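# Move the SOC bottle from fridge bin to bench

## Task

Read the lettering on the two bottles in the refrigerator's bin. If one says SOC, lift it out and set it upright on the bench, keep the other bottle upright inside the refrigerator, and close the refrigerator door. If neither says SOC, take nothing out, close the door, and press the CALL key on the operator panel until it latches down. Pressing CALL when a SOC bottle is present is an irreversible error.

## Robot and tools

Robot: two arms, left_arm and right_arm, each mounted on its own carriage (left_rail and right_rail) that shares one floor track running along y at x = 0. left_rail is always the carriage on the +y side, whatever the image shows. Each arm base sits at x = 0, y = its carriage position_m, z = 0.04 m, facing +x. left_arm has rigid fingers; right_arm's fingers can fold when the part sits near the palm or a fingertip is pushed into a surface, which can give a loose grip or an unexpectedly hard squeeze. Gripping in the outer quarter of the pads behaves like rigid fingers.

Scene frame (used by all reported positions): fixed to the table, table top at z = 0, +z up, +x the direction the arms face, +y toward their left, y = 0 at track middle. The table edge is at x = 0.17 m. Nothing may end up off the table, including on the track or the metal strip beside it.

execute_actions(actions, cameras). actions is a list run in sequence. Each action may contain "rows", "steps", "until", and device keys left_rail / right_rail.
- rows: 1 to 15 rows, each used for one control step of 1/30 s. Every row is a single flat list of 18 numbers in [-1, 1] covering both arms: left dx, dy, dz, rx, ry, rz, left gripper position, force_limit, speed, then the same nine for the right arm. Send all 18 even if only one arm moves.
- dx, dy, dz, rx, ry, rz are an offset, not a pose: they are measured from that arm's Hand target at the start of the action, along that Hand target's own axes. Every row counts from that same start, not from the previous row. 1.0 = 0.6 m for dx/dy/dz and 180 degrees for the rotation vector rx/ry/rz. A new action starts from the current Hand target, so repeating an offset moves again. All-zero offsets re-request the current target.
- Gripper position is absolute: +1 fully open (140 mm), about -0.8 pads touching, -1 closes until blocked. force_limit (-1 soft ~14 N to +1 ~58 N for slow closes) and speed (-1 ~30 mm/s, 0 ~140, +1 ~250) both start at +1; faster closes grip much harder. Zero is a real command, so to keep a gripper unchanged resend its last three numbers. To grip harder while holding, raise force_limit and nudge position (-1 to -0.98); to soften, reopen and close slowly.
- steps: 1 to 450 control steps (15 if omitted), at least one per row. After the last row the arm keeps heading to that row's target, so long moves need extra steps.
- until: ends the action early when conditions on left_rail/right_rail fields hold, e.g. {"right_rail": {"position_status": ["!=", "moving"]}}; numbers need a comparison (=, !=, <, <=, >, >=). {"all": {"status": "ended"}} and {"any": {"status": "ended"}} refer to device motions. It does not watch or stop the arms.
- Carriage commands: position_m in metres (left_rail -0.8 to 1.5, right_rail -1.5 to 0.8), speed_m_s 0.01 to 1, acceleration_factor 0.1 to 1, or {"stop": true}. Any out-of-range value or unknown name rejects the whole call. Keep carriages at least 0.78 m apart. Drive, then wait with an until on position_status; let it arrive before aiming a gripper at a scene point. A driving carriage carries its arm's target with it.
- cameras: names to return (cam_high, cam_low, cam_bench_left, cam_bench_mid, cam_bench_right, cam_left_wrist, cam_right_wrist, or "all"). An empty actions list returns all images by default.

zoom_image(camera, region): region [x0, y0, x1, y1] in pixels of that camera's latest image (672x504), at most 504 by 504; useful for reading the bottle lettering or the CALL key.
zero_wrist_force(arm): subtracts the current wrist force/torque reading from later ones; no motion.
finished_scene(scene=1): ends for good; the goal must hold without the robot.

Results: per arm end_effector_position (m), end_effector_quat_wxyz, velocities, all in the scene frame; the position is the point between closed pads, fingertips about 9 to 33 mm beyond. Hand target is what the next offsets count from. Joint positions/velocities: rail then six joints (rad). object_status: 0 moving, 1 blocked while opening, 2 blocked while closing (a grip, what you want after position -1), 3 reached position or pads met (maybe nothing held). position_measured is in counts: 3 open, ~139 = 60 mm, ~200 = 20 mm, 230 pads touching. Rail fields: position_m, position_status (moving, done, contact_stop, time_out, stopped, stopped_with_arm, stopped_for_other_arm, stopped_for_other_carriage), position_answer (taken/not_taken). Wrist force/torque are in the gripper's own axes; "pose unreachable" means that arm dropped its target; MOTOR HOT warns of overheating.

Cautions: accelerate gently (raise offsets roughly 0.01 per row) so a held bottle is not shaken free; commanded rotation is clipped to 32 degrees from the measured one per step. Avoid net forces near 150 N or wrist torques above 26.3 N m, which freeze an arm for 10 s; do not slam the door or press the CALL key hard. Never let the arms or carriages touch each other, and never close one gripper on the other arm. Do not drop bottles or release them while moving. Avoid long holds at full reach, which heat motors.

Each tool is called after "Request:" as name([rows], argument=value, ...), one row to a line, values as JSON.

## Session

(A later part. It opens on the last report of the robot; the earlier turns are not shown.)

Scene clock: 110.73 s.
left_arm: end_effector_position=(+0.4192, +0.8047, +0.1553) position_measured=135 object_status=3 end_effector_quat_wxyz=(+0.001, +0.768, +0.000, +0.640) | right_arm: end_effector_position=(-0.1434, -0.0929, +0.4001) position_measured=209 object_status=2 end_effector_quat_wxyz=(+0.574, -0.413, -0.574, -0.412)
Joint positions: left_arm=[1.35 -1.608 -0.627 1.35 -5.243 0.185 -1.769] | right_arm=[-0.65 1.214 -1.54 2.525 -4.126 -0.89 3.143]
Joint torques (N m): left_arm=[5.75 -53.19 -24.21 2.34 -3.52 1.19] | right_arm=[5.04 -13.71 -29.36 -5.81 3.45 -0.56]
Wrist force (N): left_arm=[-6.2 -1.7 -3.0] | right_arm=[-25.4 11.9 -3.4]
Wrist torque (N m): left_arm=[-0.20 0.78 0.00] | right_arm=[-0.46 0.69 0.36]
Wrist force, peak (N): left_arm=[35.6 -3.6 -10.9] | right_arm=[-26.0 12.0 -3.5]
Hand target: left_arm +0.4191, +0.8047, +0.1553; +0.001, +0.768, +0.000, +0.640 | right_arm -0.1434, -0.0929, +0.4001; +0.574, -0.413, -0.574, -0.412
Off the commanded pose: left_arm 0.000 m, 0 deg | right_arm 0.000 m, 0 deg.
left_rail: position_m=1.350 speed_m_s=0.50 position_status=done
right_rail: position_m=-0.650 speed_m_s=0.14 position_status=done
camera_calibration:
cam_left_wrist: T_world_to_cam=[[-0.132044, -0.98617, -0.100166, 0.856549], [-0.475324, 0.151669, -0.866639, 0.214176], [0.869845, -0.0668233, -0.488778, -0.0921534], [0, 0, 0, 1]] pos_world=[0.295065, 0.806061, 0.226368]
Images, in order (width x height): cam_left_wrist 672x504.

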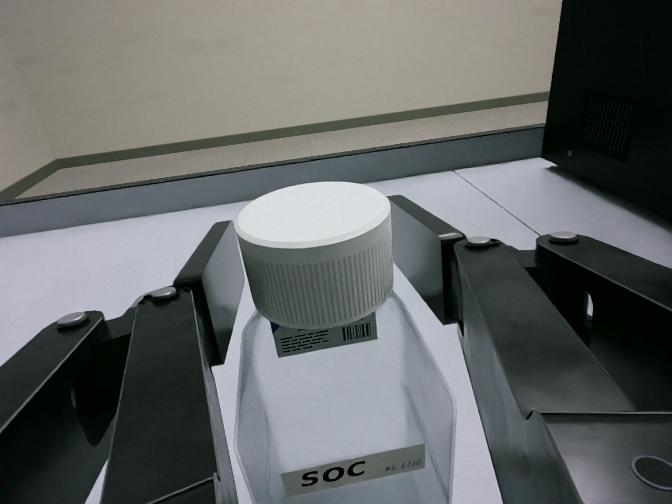

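Request:
execute_actions([
  {"rows":[[0,0,0,0,0,0,0.3,0,-0.9,0,0,0,0,0,0,-1,-0.1,-0.8]],"steps":18},
  {"rows":[[0,0,-0.01,0,0,0,0.3,0,-0.9,0,0,0,0,0,0,-1,-0.1,-0.8],[0,0,-0.03,0,0,0,0.3,0,-0.9,0,0,0,0,0,0,-1,-0.1,-0.8],[0,0,-0.055,0,0,0,0.3,0,-0.9,0,0,0,0,0,0,-1,-0.1,-0.8],[0,0,-0.085,0,0,0,0.3,0,-0.9,0,0,0,0,0,0,-1,-0.1,-0.8],[0,0,-0.12,0,0,0,0.3,0,-0.9,0,0,0,0,0,0,-1,-0.1,-0.8],[0,0,-0.155,0,0,0,0.3,0,-0.9,0,0,0,0,0,0,-1,-0.1,-0.8],[0,0,-0.19,0,0,0,0.3,0,-0.9,0,0,0,0,0,0,-1,-0.1,-0.8],[0,0,-0.22,0,0,0,0.3,0,-0.9,0,0,0,0,0,0,-1,-0.1,-0.8],[0,0,-0.24,0,0,0,0.3,0,-0.9,0,0,0,0,0,0,-1,-0.1,-0.8]],"steps":30},
], cameras=["cam_left_wrist","cam_right_wrist"])

Scene clock: 112.97 s.
left_arm: end_effector_position=(+0.2775, +0.8049, +0.1813) position_measured=91 object_status=3 end_effector_quat_wxyz=(+0.001, +0.768, +0.000, +0.640) | right_arm: end_effector_position=(-0.1434, -0.0929, +0.4001) position_measured=209 object_status=2 end_effector_quat_wxyz=(+0.574, -0.413, -0.574, -0.412)
Joint positions: left_arm=[1.35 -1.87 -0.651 1.551 -4.601 0.347 -2.611] | right_arm=[-0.65 1.214 -1.54 2.525 -4.126 -0.89 3.143]
Joint torques (N m): left_arm=[-14.25 -34.33 -23.5 4.64 0.24 -1.3] | right_arm=[5.55 -13.87 -28.71 -6.14 3.09 -0.59]
Wrist force (N): left_arm=[-5.9 -1.6 -3.1] | right_arm=[-25.3 11.9 -3.4]
Wrist torque (N m): left_arm=[-0.21 0.72 0.15] | right_arm=[-0.45 0.70 0.35]
Wrist force, peak (N): left_arm=[-6.4 -1.8 -4.9] | right_arm=[-26.1 11.9 -3.4]
Hand target: left_arm +0.2775, +0.8049, +0.1813; +0.001, +0.768, +0.000, +0.640 | right_arm -0.1434, -0.0929, +0.4001; +0.574, -0.413, -0.574, -0.412
Off the commanded pose: left_arm 0.000 m, 0 deg | right_arm 0.000 m, 0 deg.
left_rail: position_m=1.350 speed_m_s=0.50 position_status=done
right_rail: position_m=-0.650 speed_m_s=0.14 position_status=done
camera_calibration:
cam_left_wrist: T_world_to_cam=[[-0.132428, -0.986119, -0.100159, 0.840679], [-0.475492, 0.151866, -0.866512, 0.169294], [0.869695, -0.0671255, -0.489003, 0.0441115], [0, 0, 0, 1]] pos_world=[0.153464, 0.806261, 0.252468]
cam_right_wrist: T_world_to_cam=[[0.94132, 0.300957, -0.152783, 0.243439], [-0.0545252, -0.311125, -0.948804, 0.356945], [-0.333083, 0.901458, -0.276458, 0.291205], [0, 0, 0, 1]] pos_world=[-0.112696, -0.224719, 0.45637]
Images, in order (width x height): cam_left_wrist 672x504, cam_right_wrist 672x504.

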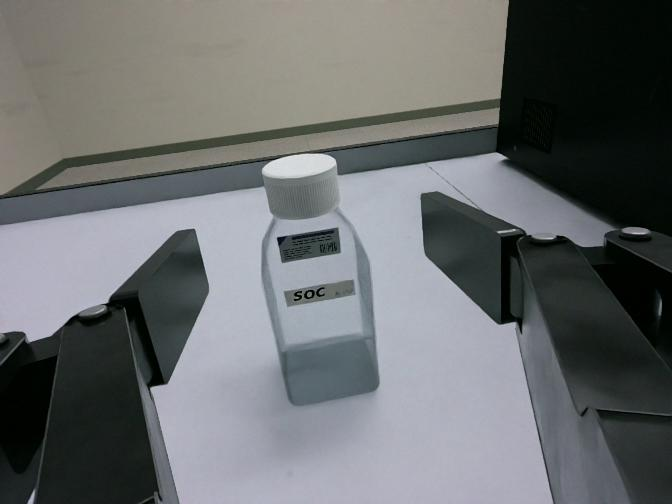

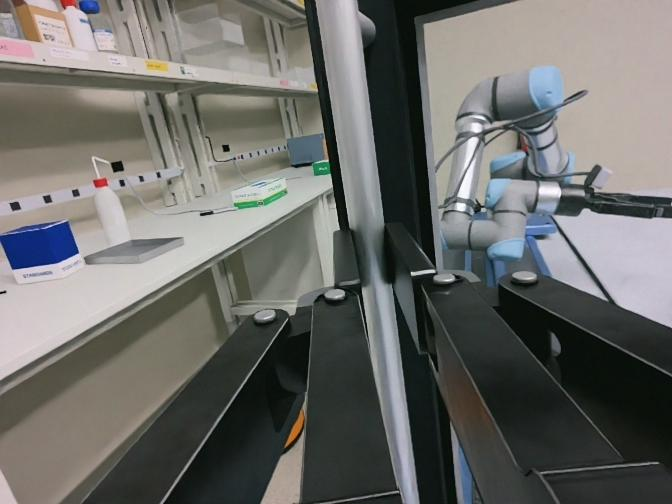

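Request:
execute_actions([
  {"right_rail":{"position_m":-0.41,"speed_m_s":0.14},"rows":[[0,0,0,0,0,0,0.3,0,-0.9,0,0.0003,-0.0003,-0.002,0,0,-1,-0.1,-0.8],[0,0,0,0,0,0,0.3,0,-0.9,0,0.0006,-0.0007,-0.005,0,0,-1,-0.1,-0.8],[0,0,0,0,0,0,0.3,0,-0.9,0,0.0009,-0.001,-0.0085,0,0,-1,-0.1,-0.8],[0,0,0,0,0,0,0.3,0,-0.9,0,0.0012,-0.0014,-0.012,0,0,-1,-0.1,-0.8],[0,0,0,0,0,0,0.3,0,-0.9,0,0.0015,-0.0018,-0.016,0,0,-1,-0.1,-0.8],[0,0,0,0,0,0,0.3,0,-0.9,0,0.0018,-0.0022,-0.02,0,0,-1,-0.1,-0.8],[0,0,0,0,0,0,0.3,0,-0.9,0,0.0021,-0.0026,-0.024,0,0,-1,-0.1,-0.8],[0,0,0,0,0,0,0.3,0,-0.9,0,0.0024,-0.003,-0.028,0,0,-1,-0.1,-0.8],[0,0,0,0,0,0,0.3,0,-0.9,0,0.0027,-0.0034,-0.032,0,0,-1,-0.1,-0.8],[0,0,0,0,0,0,0.3,0,-0.9,0,0.003,-0.0038,-0.036,0,0,-1,-0.1,-0.8],[0,0,0,0,0,0,0.3,0,-0.9,0,0.0033,-0.0042,-0.04,0,0,-1,-0.1,-0.8],[0,0,0,0,0,0,0.3,0,-0.9,0,0.0035,-0.0045,-0.044,0,0,-1,-0.1,-0.8],[0,0,0,0,0,0,0.3,0,-0.9,0,0.0037,-0.0047,-0.0472,0,0,-1,-0.1,-0.8]],"steps":17},
  {"rows":[[0,0,0,0,0,0,0.3,0,-0.9,0,0.0006,-0.001,-0.004,0,0,-1,-0.1,-0.8],[0,0,0,0,0,0,0.3,0,-0.9,0,0.0012,-0.002,-0.008,0,0,-1,-0.1,-0.8],[0,0,0,0,0,0,0.3,0,-0.9,0,0.0018,-0.003,-0.012,0,0,-1,-0.1,-0.8],[0,0,0,0,0,0,0.3,0,-0.9,0,0.0024,-0.004,-0.016,0,0,-1,-0.1,-0.8],[0,0,0,0,0,0,0.3,0,-0.9,0,0.003,-0.005,-0.02,0,0,-1,-0.1,-0.8],[0,0,0,0,0,0,0.3,0,-0.9,0,0.0036,-0.006,-0.024,0,0,-1,-0.1,-0.8],[0,0,0,0,0,0,0.3,0,-0.9,0,0.0042,-0.007,-0.028,0,0,-1,-0.1,-0.8],[0,0,0,0,0,0,0.3,0,-0.9,0,0.0048,-0.008,-0.032,0,0,-1,-0.1,-0.8],[0,0,0,0,0,0,0.3,0,-0.9,0,0.0054,-0.009,-0.036,0,0,-1,-0.1,-0.8],[0,0,0,0,0,0,0.3,0,-0.9,0,0.006,-0.01,-0.04,0,0,-1,-0.1,-0.8],[0,0,0,0,0,0,0.3,0,-0.9,0,0.0066,-0.011,-0.044,0,0,-1,-0.1,-0.8],[0,0,0,0,0,0,0.3,0,-0.9,0,0.0072,-0.012,-0.048,0,0,-1,-0.1,-0.8],[0,0,0,0,0,0,0.3,0,-0.9,0,0.0075,-0.0127,-0.052,0,0,-1,-0.1,-0.8],[0,0,0,0,0,0,0.3,0,-0.9,0,0.0078,-0.0132,-0.0556,0,0,-1,-0.1,-0.8]],"steps":17},
  {"rows":[[0,0,0,0,0,0,0.3,0,-0.9,0,0.0024,-0.001,-0.004,0,0,-1,-0.1,-0.8],[0,0,0,0,0,0,0.3,0,-0.9,0,0.0048,-0.002,-0.008,0,0,-1,-0.1,-0.8],[0,0,0,0,0,0,0.3,0,-0.9,0,0.0072,-0.003,-0.012,0,0,-1,-0.1,-0.8],[0,0,0,0,0,0,0.3,0,-0.9,0,0.0096,-0.004,-0.016,0,0,-1,-0.1,-0.8],[0,0,0,0,0,0,0.3,0,-0.9,0,0.012,-0.005,-0.02,0,0,-1,-0.1,-0.8],[0,0,0,0,0,0,0.3,0,-0.9,0,0.0144,-0.006,-0.024,0,0,-1,-0.1,-0.8],[0,0,0,0,0,0,0.3,0,-0.9,0,0.0168,-0.007,-0.028,0,0,-1,-0.1,-0.8],[0,0,0,0,0,0,0.3,0,-0.9,0,0.0192,-0.008,-0.032,0,0,-1,-0.1,-0.8],[0,0,0,0,0,0,0.3,0,-0.9,0,0.0216,-0.009,-0.036,0,0,-1,-0.1,-0.8],[0,0,0,0,0,0,0.3,0,-0.9,0,0.024,-0.01,-0.04,0,0,-1,-0.1,-0.8],[0,0,0,0,0,0,0.3,0,-0.9,0,0.0264,-0.011,-0.044,0,0,-1,-0.1,-0.8],[0,0,0,0,0,0,0.3,0,-0.9,0,0.0288,-0.012,-0.048,0,0,-1,-0.1,-0.8],[0,0,0,0,0,0,0.3,0,-0.9,0,0.0312,-0.0127,-0.052,0,0,-1,-0.1,-0.8],[0,0,0,0,0,0,0.3,0,-0.9,0,0.0333,-0.0133,-0.0556,0,0,-1,-0.1,-0.8]],"steps":28},
], cameras=["cam_right_wrist"])

Scene clock: 116.37 s.
left_arm: end_effector_position=(+0.2775, +0.8049, +0.1813) position_measured=91 object_status=3 end_effector_quat_wxyz=(+0.001, +0.768, +0.000, +0.640) | right_arm: end_effector_position=(-0.1148, +0.1303, +0.4000) position_measured=209 object_status=2 end_effector_quat_wxyz=(-0.455, +0.542, +0.455, +0.541)
Joint positions: left_arm=[1.35 -1.87 -0.651 1.551 -4.6 0.347 -2.612] | right_arm=[-0.41 1.714 -1.486 2.464 -4.119 -1.886 3.143]
Joint torques (N m): left_arm=[-13.94 -34.43 -13.14 4.65 0.2 -1.29] | right_arm=[-5.14 -8.15 -21.46 -2.18 -12.75 0.56]
Wrist force (N): left_arm=[-5.9 -1.9 -3.3] | right_arm=[-5.7 -29.8 8.1]
Wrist torque (N m): left_arm=[-0.25 0.70 0.15] | right_arm=[0.76 0.57 0.37]
Wrist force, peak (N): left_arm=[-6.0 -1.9 -3.3] | right_arm=[-14.8 -34.6 7.9]
Hand target: left_arm +0.2775, +0.8049, +0.1813; +0.001, +0.768, +0.000, +0.640 | right_arm -0.1144, +0.1302, +0.4000; -0.455, +0.542, +0.455, +0.541
Off the commanded pose: left_arm 0.000 m, 0 deg | right_arm 0.000 m, 0 deg.
left_rail: position_m=1.350 speed_m_s=0.50 position_status=done
right_rail: position_m=-0.410 speed_m_s=0.14 position_status=done
camera_calibration:
cam_right_wrist: T_world_to_cam=[[0.971128, -0.183558, -0.152369, 0.215811], [-0.195779, -0.248285, -0.948697, 0.403393], [0.13631, 0.951137, -0.277053, 0.147213], [0, 0, 0, 1]] pos_world=[-0.15067, -0.000249292, 0.456366]
Images, in order (width x height): cam_right_wrist 672x504.

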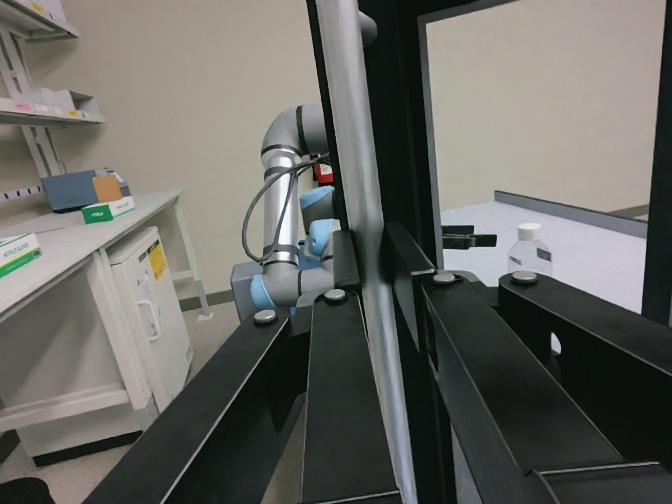

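Request:
execute_actions([
  {"right_rail":{"position_m":-0.25,"speed_m_s":0.14},"rows":[[0,0,0,0,0,0,0.3,0,-0.9,0,0.003,-0.0005,-0.004,0,0,-1,-0.1,-0.8],[0,0,0,0,0,0,0.3,0,-0.9,0,0.0065,-0.001,-0.008,0,0,-1,-0.1,-0.8],[0,0,0,0,0,0,0.3,0,-0.9,0,0.01,-0.0017,-0.012,0,0,-1,-0.1,-0.8],[0,0,0,0,0,0,0.3,0,-0.9,0,0.014,-0.0023,-0.016,0,0,-1,-0.1,-0.8],[0,0,0,0,0,0,0.3,0,-0.9,0,0.018,-0.003,-0.02,0,0,-1,-0.1,-0.8],[0,0,0,0,0,0,0.3,0,-0.9,0,0.022,-0.0037,-0.024,0,0,-1,-0.1,-0.8],[0,0,0,0,0,0,0.3,0,-0.9,0,0.0262,-0.0043,-0.028,0,0,-1,-0.1,-0.8],[0,0,0,0,0,0,0.3,0,-0.9,0,0.0302,-0.005,-0.032,0,0,-1,-0.1,-0.8],[0,0,0,0,0,0,0.3,0,-0.9,0,0.0342,-0.0055,-0.036,0,0,-1,-0.1,-0.8],[0,0,0,0,0,0,0.3,0,-0.9,0,0.0382,-0.006,-0.04,0,0,-1,-0.1,-0.8],[0,0,0,0,0,0,0.3,0,-0.9,0,0.0422,-0.0067,-0.044,0,0,-1,-0.1,-0.8],[0,0,0,0,0,0,0.3,0,-0.9,0,0.0462,-0.0073,-0.048,0,0,-1,-0.1,-0.8],[0,0,0,0,0,0,0.3,0,-0.9,0,0.0495,-0.008,-0.052,0,0,-1,-0.1,-0.8],[0,0,0,0,0,0,0.3,0,-0.9,0,0.053,-0.0085,-0.0556,0,0,-1,-0.1,-0.8]],"steps":17},
  {"rows":[[0,0,0,0,0,0,0.3,0,-0.9,0,0.006,-0.0003,-0.004,0,0,-1,-0.1,-0.8],[0,0,0,0,0,0,0.3,0,-0.9,0,0.012,-0.0006,-0.008,0,0,-1,-0.1,-0.8],[0,0,0,0,0,0,0.3,0,-0.9,0,0.018,-0.001,-0.012,0,0,-1,-0.1,-0.8],[0,0,0,0,0,0,0.3,0,-0.9,0,0.024,-0.0013,-0.016,0,0,-1,-0.1,-0.8],[0,0,0,0,0,0,0.3,0,-0.9,0,0.03,-0.0017,-0.02,0,0,-1,-0.1,-0.8],[0,0,0,0,0,0,0.3,0,-0.9,0,0.036,-0.002,-0.024,0,0,-1,-0.1,-0.8],[0,0,0,0,0,0,0.3,0,-0.9,0,0.042,-0.0024,-0.028,0,0,-1,-0.1,-0.8],[0,0,0,0,0,0,0.3,0,-0.9,0,0.048,-0.0027,-0.032,0,0,-1,-0.1,-0.8],[0,0,0,0,0,0,0.3,0,-0.9,0,0.054,-0.003,-0.036,0,0,-1,-0.1,-0.8],[0,0,0,0,0,0,0.3,0,-0.9,0,0.06,-0.0034,-0.04,0,0,-1,-0.1,-0.8],[0,0,0,0,0,0,0.3,0,-0.9,0,0.066,-0.0037,-0.044,0,0,-1,-0.1,-0.8],[0,0,0,0,0,0,0.3,0,-0.9,0,0.072,-0.004,-0.048,0,0,-1,-0.1,-0.8],[0,0,0,0,0,0,0.3,0,-0.9,0,0.077,-0.0043,-0.052,0,0,-1,-0.1,-0.8],[0,0,0,0,0,0,0.3,0,-0.9,0,0.0823,-0.0046,-0.0556,0,0,-1,-0.1,-0.8]],"steps":32},
])

Scene clock: 118.70 s.
left_arm: end_effector_position=(+0.2775, +0.8049, +0.1813) position_measured=91 object_status=3 end_effector_quat_wxyz=(+0.001, +0.768, +0.000, +0.640) | right_arm: end_effector_position=(-0.0385, +0.2602, +0.4000) position_measured=209 object_status=2 end_effector_quat_wxyz=(-0.354, +0.613, +0.354, +0.612)
Joint positions: left_arm=[1.35 -1.87 -0.651 1.551 -4.6 0.347 -2.612] | right_arm=[-0.25 1.803 -1.438 2.406 -4.108 -2.327 3.143]
Joint torques (N m): left_arm=[-14.34 -34.6 -6.88 4.62 0.24 -1.33] | right_arm=[21.09 -10.52 -38.75 -0.87 9.55 1.17]
Wrist force (N): left_arm=[-5.6 -1.4 -3.2] | right_arm=[-22.5 33.2 -8.0]
Wrist torque (N m): left_arm=[-0.15 0.64 0.15] | right_arm=[-0.93 0.66 0.44]
Wrist force, peak (N): left_arm=[-6.2 -1.9 -3.0] | right_arm=[-21.3 34.6 -8.4]
Hand target: left_arm +0.2775, +0.8049, +0.1813; +0.001, +0.768, +0.000, +0.640 | right_arm -0.0385, +0.2602, +0.4000; -0.354, +0.613, +0.354, +0.612
Off the commanded pose: left_arm 0.000 m, 0 deg | right_arm 0.000 m, 0 deg.
left_rail: position_m=1.350 speed_m_s=0.50 position_status=done
right_rail: position_m=-0.250 speed_m_s=0.14 position_status=done

Request:
execute_actions([
  {"rows":[[0,0,0,0,0,0,0.3,0,-0.9,0,0.002,0.004,-0.002,0,0,-1,-0.1,-0.8],[0,0,0,0,0,0,0.3,0,-0.9,0,0.005,0.012,-0.005,0,0,-1,-0.1,-0.8],[0,0,0,0,0,0,0.3,0,-0.9,0,0.008,0.021,-0.0095,0,0,-1,-0.1,-0.8],[0,0,0,0,0,0,0.3,0,-0.9,0,0.011,0.031,-0.014,0,0,-1,-0.1,-0.8],[0,0,0,0,0,0,0.3,0,-0.9,0,0.0145,0.042,-0.0192,0,0,-1,-0.1,-0.8],[0,0,0,0,0,0,0.3,0,-0.9,0,0.018,0.053,-0.0245,0,0,-1,-0.1,-0.8],[0,0,0,0,0,0,0.3,0,-0.9,0,0.0215,0.064,-0.0295,0,0,-1,-0.1,-0.8],[0,0,0,0,0,0,0.3,0,-0.9,0,0.025,0.075,-0.0345,0,0,-1,-0.1,-0.8],[0,0,0,0,0,0,0.3,0,-0.9,0,0.0285,0.086,-0.0395,0,0,-1,-0.1,-0.8],[0,0,0,0,0,0,0.3,0,-0.9,0,0.0322,0.097,-0.0447,0,0,-1,-0.1,-0.8],[0,0,0,0,0,0,0.3,0,-0.9,0,0.036,0.108,-0.0498,0,0,-1,-0.1,-0.8],[0,0,0,0,0,0,0.3,0,-0.9,0,0.0401,0.1206,-0.0556,0,0,-1,-0.1,-0.8]],"steps":13},
  {"rows":[[0,0,0,0,0,0,0.3,0,-0.9,0,0.003,0.011,-0.0051,0,0,-1,-0.1,-0.8],[0,0,0,0,0,0,0.3,0,-0.9,0,0.006,0.022,-0.0101,0,0,-1,-0.1,-0.8],[0,0,0,0,0,0,0.3,0,-0.9,0,0.009,0.033,-0.0152,0,0,-1,-0.1,-0.8],[0,0,0,0,0,0,0.3,0,-0.9,0,0.012,0.044,-0.0203,0,0,-1,-0.1,-0.8],[0,0,0,0,0,0,0.3,0,-0.9,0,0.015,0.055,-0.0254,0,0,-1,-0.1,-0.8],[0,0,0,0,0,0,0.3,0,-0.9,0,0.018,0.066,-0.0304,0,0,-1,-0.1,-0.8],[0,0,0,0,0,0,0.3,0,-0.9,0,0.021,0.077,-0.0355,0,0,-1,-0.1,-0.8],[0,0,0,0,0,0,0.3,0,-0.9,0,0.024,0.088,-0.0406,0,0,-1,-0.1,-0.8],[0,0,0,0,0,0,0.3,0,-0.9,0,0.027,0.098,-0.0452,0,0,-1,-0.1,-0.8],[0,0,0,0,0,0,0.3,0,-0.9,0,0.03,0.107,-0.0493,0,0,-1,-0.1,-0.8],[0,0,0,0,0,0,0.3,0,-0.9,0,0.032,0.115,-0.053,0,0,-1,-0.1,-0.8],[0,0,0,0,0,0,0.3,0,-0.9,0,0.0332,0.1206,-0.0556,0,0,-1,-0.1,-0.8]],"steps":25},
])

Scene clock: 120.60 s.
left_arm: end_effector_position=(+0.2775, +0.8049, +0.1813) position_measured=91 object_status=3 end_effector_quat_wxyz=(+0.001, +0.768, +0.000, +0.640) | right_arm: end_effector_position=(+0.0803, +0.3534, +0.3997) position_measured=209 object_status=2 end_effector_quat_wxyz=(-0.242, +0.665, +0.242, +0.664)
Joint positions: left_arm=[1.35 -1.87 -0.651 1.551 -4.6 0.347 -2.612] | right_arm=[-0.25 1.632 -1.194 2.055 -3.999 -2.504 3.144]
Joint torques (N m): left_arm=[-14.32 -34.74 -6.71 4.68 0.25 -1.39] | right_arm=[-10.92 -18.96 -18.61 1.2 -6.89 -1.44]
Wrist force (N): left_arm=[-5.9 -1.7 -2.8] | right_arm=[6.2 -12.8 4.0]
Wrist torque (N m): left_arm=[-0.21 0.70 0.15] | right_arm=[0.37 0.47 0.60]
Wrist force, peak (N): left_arm=[-6.1 -1.8 -3.4] | right_arm=[31.9 -33.9 10.1]
Hand target: left_arm +0.2775, +0.8049, +0.1813; +0.001, +0.768, +0.000, +0.640 | right_arm +0.0803, +0.3534, +0.3997; -0.242, +0.665, +0.242, +0.664
Off the commanded pose: left_arm 0.000 m, 0 deg | right_arm 0.000 m, 0 deg.
left_rail: position_m=1.350 speed_m_s=0.50 position_status=done
right_rail: position_m=-0.250 speed_m_s=0.14 position_status=done

Request:
execute_actions([
  {"rows":[[0,0,0,0,0,0,0.3,0,-0.9,0,0.002,0.005,-0.0025,0,0,-1,-0.1,-0.8],[0,0,0,0,0,0,0.3,0,-0.9,0,0.004,0.013,-0.006,0,0,-1,-0.1,-0.8],[0,0,0,0,0,0,0.3,0,-0.9,0,0.0065,0.022,-0.0101,0,0,-1,-0.1,-0.8],[0,0,0,0,0,0,0.3,0,-0.9,0,0.009,0.032,-0.0147,0,0,-1,-0.1,-0.8],[0,0,0,0,0,0,0.3,0,-0.9,0,0.0118,0.042,-0.0194,0,0,-1,-0.1,-0.8],[0,0,0,0,0,0,0.3,0,-0.9,0,0.0145,0.053,-0.0244,0,0,-1,-0.1,-0.8],[0,0,0,0,0,0,0.3,0,-0.9,0,0.0175,0.064,-0.0295,0,0,-1,-0.1,-0.8],[0,0,0,0,0,0,0.3,0,-0.9,0,0.0205,0.075,-0.0346,0,0,-1,-0.1,-0.8],[0,0,0,0,0,0,0.3,0,-0.9,0,0.0235,0.086,-0.0396,0,0,-1,-0.1,-0.8],[0,0,0,0,0,0,0.3,0,-0.9,0,0.0263,0.096,-0.0443,0,0,-1,-0.1,-0.8],[0,0,0,0,0,0,0.3,0,-0.9,0,0.029,0.105,-0.0484,0,0,-1,-0.1,-0.8],[0,0,0,0,0,0,0.3,0,-0.9,0,0.0313,0.113,-0.0521,0,0,-1,-0.1,-0.8],[0,0,0,0,0,0,0.3,0,-0.9,0,0.0332,0.1206,-0.0556,0,0,-1,-0.1,-0.8]],"steps":15},
  {"rows":[[0,0,0,0,0,0,0.3,0,-0.9,0,0.0012,0.005,-0.0023,0,0,-1,-0.1,-0.8],[0,0,0,0,0,0,0.3,0,-0.9,0,0.0025,0.011,-0.005,0,0,-1,-0.1,-0.8],[0,0,0,0,0,0,0.3,0,-0.9,0,0.0039,0.017,-0.0078,0,0,-1,-0.1,-0.8],[0,0,0,0,0,0,0.3,0,-0.9,0,0.0053,0.023,-0.0105,0,0,-1,-0.1,-0.8],[0,0,0,0,0,0,0.3,0,-0.9,0,0.0067,0.029,-0.0132,0,0,-1,-0.1,-0.8],[0,0,0,0,0,0,0.3,0,-0.9,0,0.008,0.035,-0.016,0,0,-1,-0.1,-0.8],[0,0,0,0,0,0,0.3,0,-0.9,0,0.0095,0.041,-0.0187,0,0,-1,-0.1,-0.8],[0,0,0,0,0,0,0.3,0,-0.9,0,0.0108,0.047,-0.0214,0,0,-1,-0.1,-0.8],[0,0,0,0,0,0,0.3,0,-0.9,0,0.012,0.052,-0.0237,0,0,-1,-0.1,-0.8],[0,0,0,0,0,0,0.3,0,-0.9,0,0.013,0.057,-0.026,0,0,-1,-0.1,-0.8],[0,0,0,0,0,0,0.3,0,-0.9,0,0.014,0.061,-0.0278,0,0,-1,-0.1,-0.8]],"steps":24},
], cameras=["cam_right_wrist"])

Scene clock: 122.57 s.
left_arm: end_effector_position=(+0.2775, +0.8049, +0.1813) position_measured=91 object_status=3 end_effector_quat_wxyz=(+0.001, +0.768, +0.000, +0.640) | right_arm: end_effector_position=(+0.1844, +0.3957, +0.3996) position_measured=209 object_status=2 end_effector_quat_wxyz=(-0.153, +0.691, +0.153, +0.690)
Joint positions: left_arm=[1.35 -1.87 -0.651 1.551 -4.6 0.347 -2.612] | right_arm=[-0.25 1.501 -1.031 1.779 -3.887 -2.636 3.144]
Joint torques (N m): left_arm=[-14.05 -34.7 -6.31 4.58 0.18 -1.23] | right_arm=[-2.49 -20.52 -28.43 3.46 2.36 1.38]
Wrist force (N): left_arm=[-5.7 -1.7 -3.2] | right_arm=[2.7 13.5 -3.3]
Wrist torque (N m): left_arm=[-0.22 0.68 0.16] | right_arm=[-0.31 0.52 0.57]
Wrist force, peak (N): left_arm=[-6.1 -1.7 -3.1] | right_arm=[33.1 -34.0 9.5]
Hand target: left_arm +0.2775, +0.8049, +0.1813; +0.001, +0.768, +0.000, +0.640 | right_arm +0.1844, +0.3957, +0.3996; -0.153, +0.691, +0.153, +0.690
Off the commanded pose: left_arm 0.000 m, 0 deg | right_arm 0.000 m, 0 deg.
left_rail: position_m=1.350 speed_m_s=0.50 position_status=done
right_rail: position_m=-0.250 speed_m_s=0.14 position_status=done
camera_calibration:
cam_right_wrist: T_world_to_cam=[[0.404719, -0.901887, -0.151007, 0.361937], [-0.315409, 0.017323, -0.948798, 0.444468], [0.858324, 0.431625, -0.277452, -0.0735443], [0, 0, 0, 1]] pos_world=[0.0568315, 0.35047, 0.45596]
Images, in order (width x height): cam_right_wrist 672x504.

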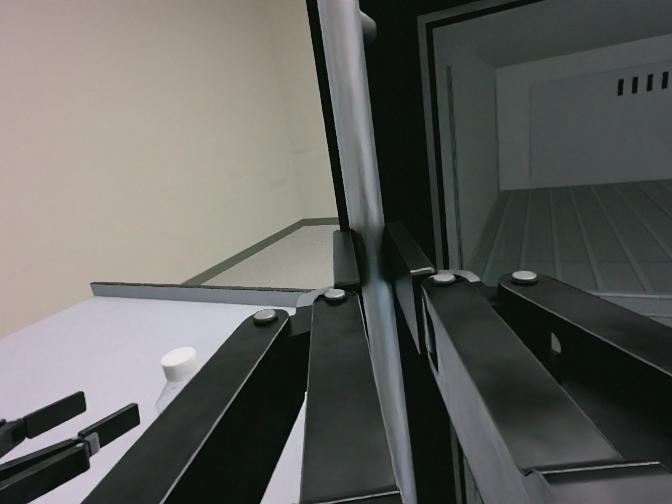

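Request:
execute_actions([
  {"rows":[[0,0,0,0,0,0,0.3,0,-0.9,0,0.001,0.004,-0.0018,0,0,-1,-0.1,-0.8],[0,0,0,0,0,0,0.3,0,-0.9,0,0.002,0.009,-0.0041,0,0,-1,-0.1,-0.8],[0,0,0,0,0,0,0.3,0,-0.9,0,0.0032,0.014,-0.0064,0,0,-1,-0.1,-0.8],[0,0,0,0,0,0,0.3,0,-0.9,0,0.0044,0.019,-0.0087,0,0,-1,-0.1,-0.8],[0,0,0,0,0,0,0.3,0,-0.9,0,0.0055,0.024,-0.0109,0,0,-1,-0.1,-0.8],[0,0,0,0,0,0,0.3,0,-0.9,0,0.0067,0.029,-0.0132,0,0,-1,-0.1,-0.8],[0,0,0,0,0,0,0.3,0,-0.9,0,0.0078,0.034,-0.0155,0,0,-1,-0.1,-0.8],[0,0,0,0,0,0,0.3,0,-0.9,0,0.009,0.039,-0.0178,0,0,-1,-0.1,-0.8],[0,0,0,0,0,0,0.3,0,-0.9,0,0.0101,0.044,-0.02,0,0,-1,-0.1,-0.8],[0,0,0,0,0,0,0.3,0,-0.9,0,0.0112,0.049,-0.0223,0,0,-1,-0.1,-0.8],[0,0,0,0,0,0,0.3,0,-0.9,0,0.0122,0.053,-0.0242,0,0,-1,-0.1,-0.8],[0,0,0,0,0,0,0.3,0,-0.9,0,0.0132,0.057,-0.026,0,0,-1,-0.1,-0.8],[0,0,0,0,0,0,0.3,0,-0.9,0,0.014,0.061,-0.0278,0,0,-1,-0.1,-0.8],[0,0,0,0,0,0,0.3,0,-0.9,0,0.014,0.064,-0.0278,0,0,-1,-0.1,-0.8]],"steps":30},
], cameras=["cam_high","cam_right_wrist"])

Request:
zoom_image(camera="cam_high", region=[180, 0, 360, 260])

Scene clock: 124.13 s.
left_arm: end_effector_position=(+0.2775, +0.8049, +0.1813) position_measured=91 object_status=3 end_effector_quat_wxyz=(+0.001, +0.768, +0.000, +0.640) | right_arm: end_effector_position=(+0.2228, +0.4043, +0.3995) position_measured=209 object_status=2 end_effector_quat_wxyz=(-0.122, +0.697, +0.123, +0.696)
Joint positions: left_arm=[1.35 -1.87 -0.651 1.551 -4.6 0.347 -2.612] | right_arm=[-0.25 1.453 -0.978 1.684 -3.845 -2.676 3.144]
Joint torques (N m): left_arm=[-13.76 -34.96 -7.25 4.53 0.15 -1.24] | right_arm=[-13.2 -22.06 -31.52 4.53 6.23 1.75]
Wrist force (N): left_arm=[-5.8 -2.0 -3.2] | right_arm=[-2.1 24.9 -31.2]
Wrist torque (N m): left_arm=[-0.28 0.70 0.16] | right_arm=[-0.72 0.57 0.45]
Wrist force, peak (N): left_arm=[-6.0 -1.6 -3.3] | right_arm=[-2.5 25.1 -31.1]
Hand target: left_arm +0.2775, +0.8049, +0.1813; +0.001, +0.768, +0.000, +0.640 | right_arm +0.2228, +0.4043, +0.3995; -0.122, +0.697, +0.123, +0.696
Off the commanded pose: left_arm 0.000 m, 0 deg | right_arm 0.000 m, 0 deg.
left_rail: position_m=1.350 speed_m_s=0.50 position_status=done
right_rail: position_m=-0.250 speed_m_s=0.14 position_status=done
camera_calibration:
cam_right_wrist: T_world_to_cam=[[0.324537, -0.93376, -0.150889, 0.384925], [-0.312643, 0.0446608, -0.94882, 0.444767], [0.892709, 0.355102, -0.27744, -0.0869591], [0, 0, 0, 1]] pos_world=[0.09176, 0.370444, 0.455959]
Images, in order (width x height): cam_high 672x504, cam_right_wrist 672x504.

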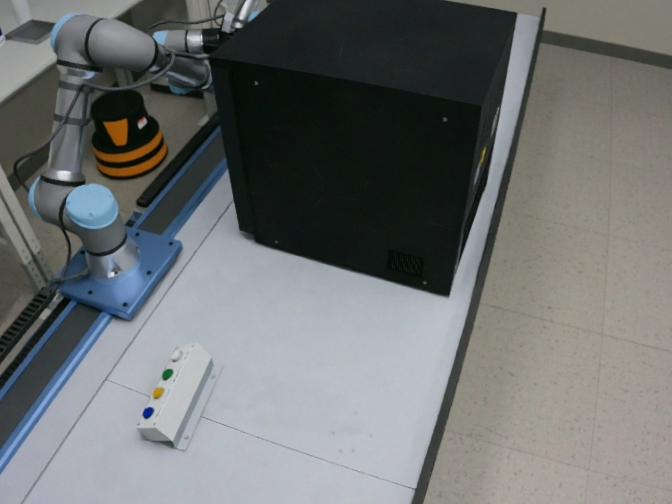

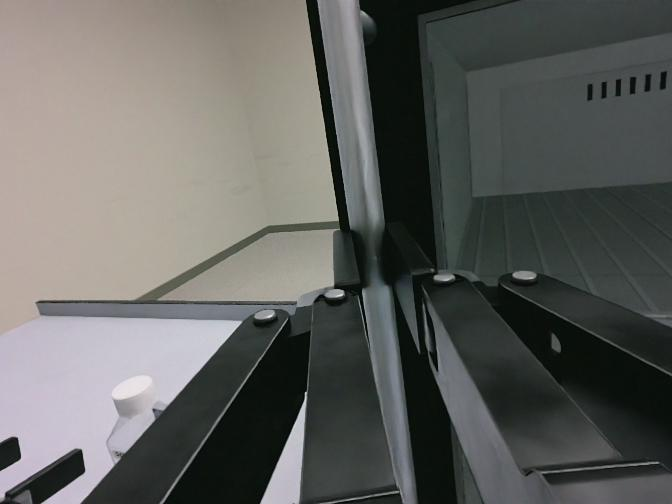

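Scaled by 1.938 from the camera's 672x504 image, which has a finer 960x720 frame.

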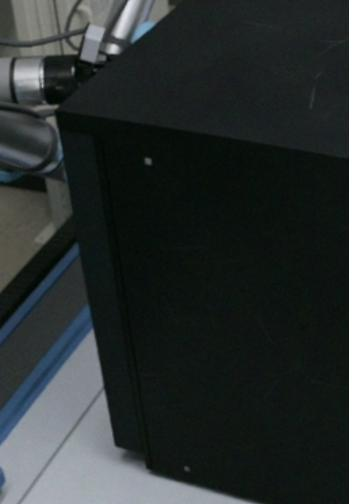

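Request:
execute_actions([
  {"rows":[[0,0,0,0,0,0,0.3,0,-0.9,0,0,0,0,0,0,0.4,0,-0.6]],"steps":35},
  {"rows":[[0,0,0,0,0,0,0.3,0,-0.9,0,0,-0.01,0,0,0,0.4,0,-0.6],[0,0,0,0,0,0,0.3,0,-0.9,0,0,-0.03,0,0,0,0.4,0,-0.6],[0,0,0,0,0,0,0.3,0,-0.9,0,0,-0.06,0,0,0,0.4,0,-0.6],[0,0,0,0,0,0,0.3,0,-0.9,0,0,-0.09,0,0,0,0.4,0,-0.6],[0,0,0,0,0,0,0.3,0,-0.9,0,0,-0.12,0,0,0,0.4,0,-0.6],[0,0,0,0,0,0,0.3,0,-0.9,0,0,-0.15,0,0,0,0.4,0,-0.6],[0,0,0,0,0,0,0.3,0,-0.9,0,0,-0.17,0,0,0,0.4,0,-0.6]],"steps":40},
], cameras=["cam_right_wrist","cam_left_wrist","cam_bench_left"])

Scene clock: 126.97 s.
left_arm: end_effector_position=(+0.2775, +0.8049, +0.1813) position_measured=91 object_status=3 end_effector_quat_wxyz=(+0.001, +0.768, +0.000, +0.640) | right_arm: end_effector_position=(+0.1269, +0.3695, +0.3997) position_measured=78 object_status=3 end_effector_quat_wxyz=(-0.122, +0.697, +0.123, +0.696)
Joint positions: left_arm=[1.35 -1.87 -0.651 1.551 -4.6 0.347 -2.612] | right_arm=[-0.25 1.633 -1.003 1.729 -3.862 -2.855 3.146]
Joint torques (N m): left_arm=[-14.76 -33.98 -6.74 4.49 0.15 -1.38] | right_arm=[10.31 -48.79 -10.99 -3.2 -2.24 1.56]
Wrist force (N): left_arm=[-5.8 -2.0 -3.1] | right_arm=[-3.1 0.5 -1.3]
Wrist torque (N m): left_arm=[-0.27 0.70 0.16] | right_arm=[0.01 0.82 0.30]
Wrist force, peak (N): left_arm=[-6.0 -1.7 -3.4] | right_arm=[-2.8 24.9 -31.8]
Hand target: left_arm +0.2775, +0.8049, +0.1813; +0.001, +0.768, +0.000, +0.640 | right_arm +0.1269, +0.3695, +0.3997; -0.122, +0.697, +0.123, +0.696
Off the commanded pose: left_arm 0.000 m, 0 deg | right_arm 0.000 m, 0 deg.
left_rail: position_m=1.350 speed_m_s=0.50 position_status=done
right_rail: position_m=-0.250 speed_m_s=0.14 position_status=done
camera_calibration:
cam_left_wrist: T_world_to_cam=[[-0.132044, -0.98617, -0.100166, 0.840653], [-0.475324, 0.151669, -0.866639, 0.169373], [0.869845, -0.0668233, -0.488778, 0.0437383], [0, 0, 0, 1]] pos_world=[0.153465, 0.806261, 0.252368]
cam_right_wrist: T_world_to_cam=[[0.324537, -0.93376, -0.150889, 0.383569], [-0.312643, 0.0446608, -0.94882, 0.416434], [0.892709, 0.355102, -0.27744, 0.011037], [0, 0, 0, 1]] pos_world=[-0.00413995, 0.335644, 0.456059]
Images, in order (width x height): cam_bench_left 672x504, cam_left_wrist 672x504, cam_right_wrist 672x504.

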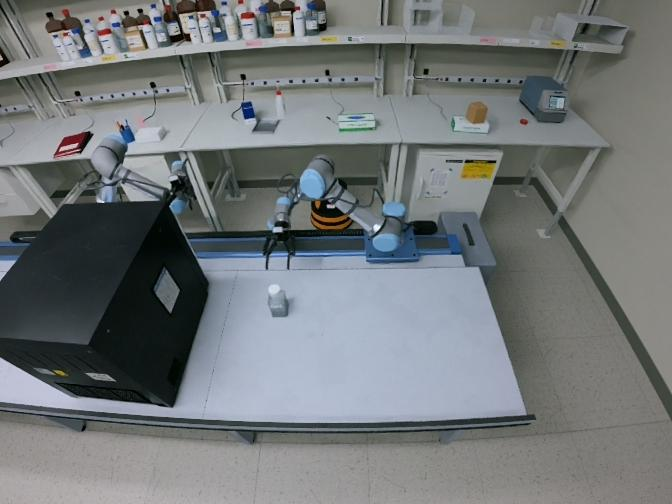

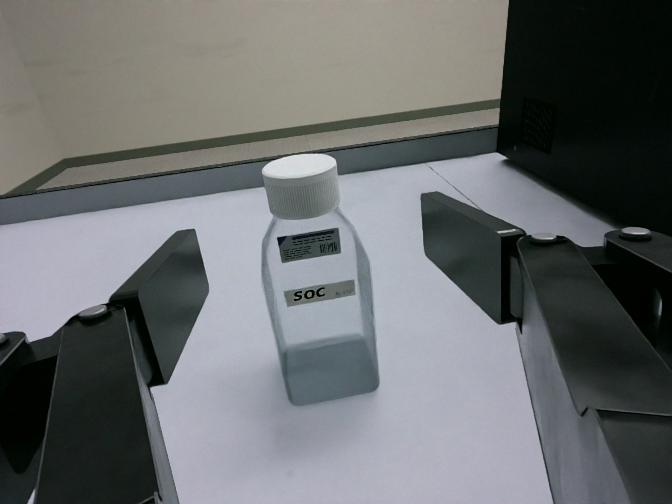

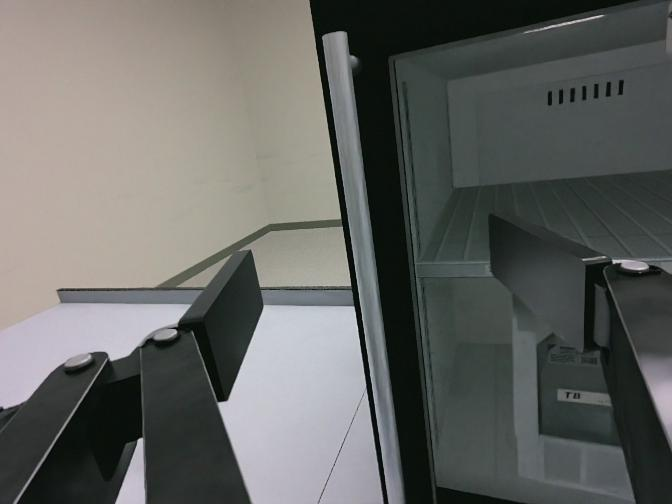

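Request:
finished_scene()

The scene is finished: the task was done.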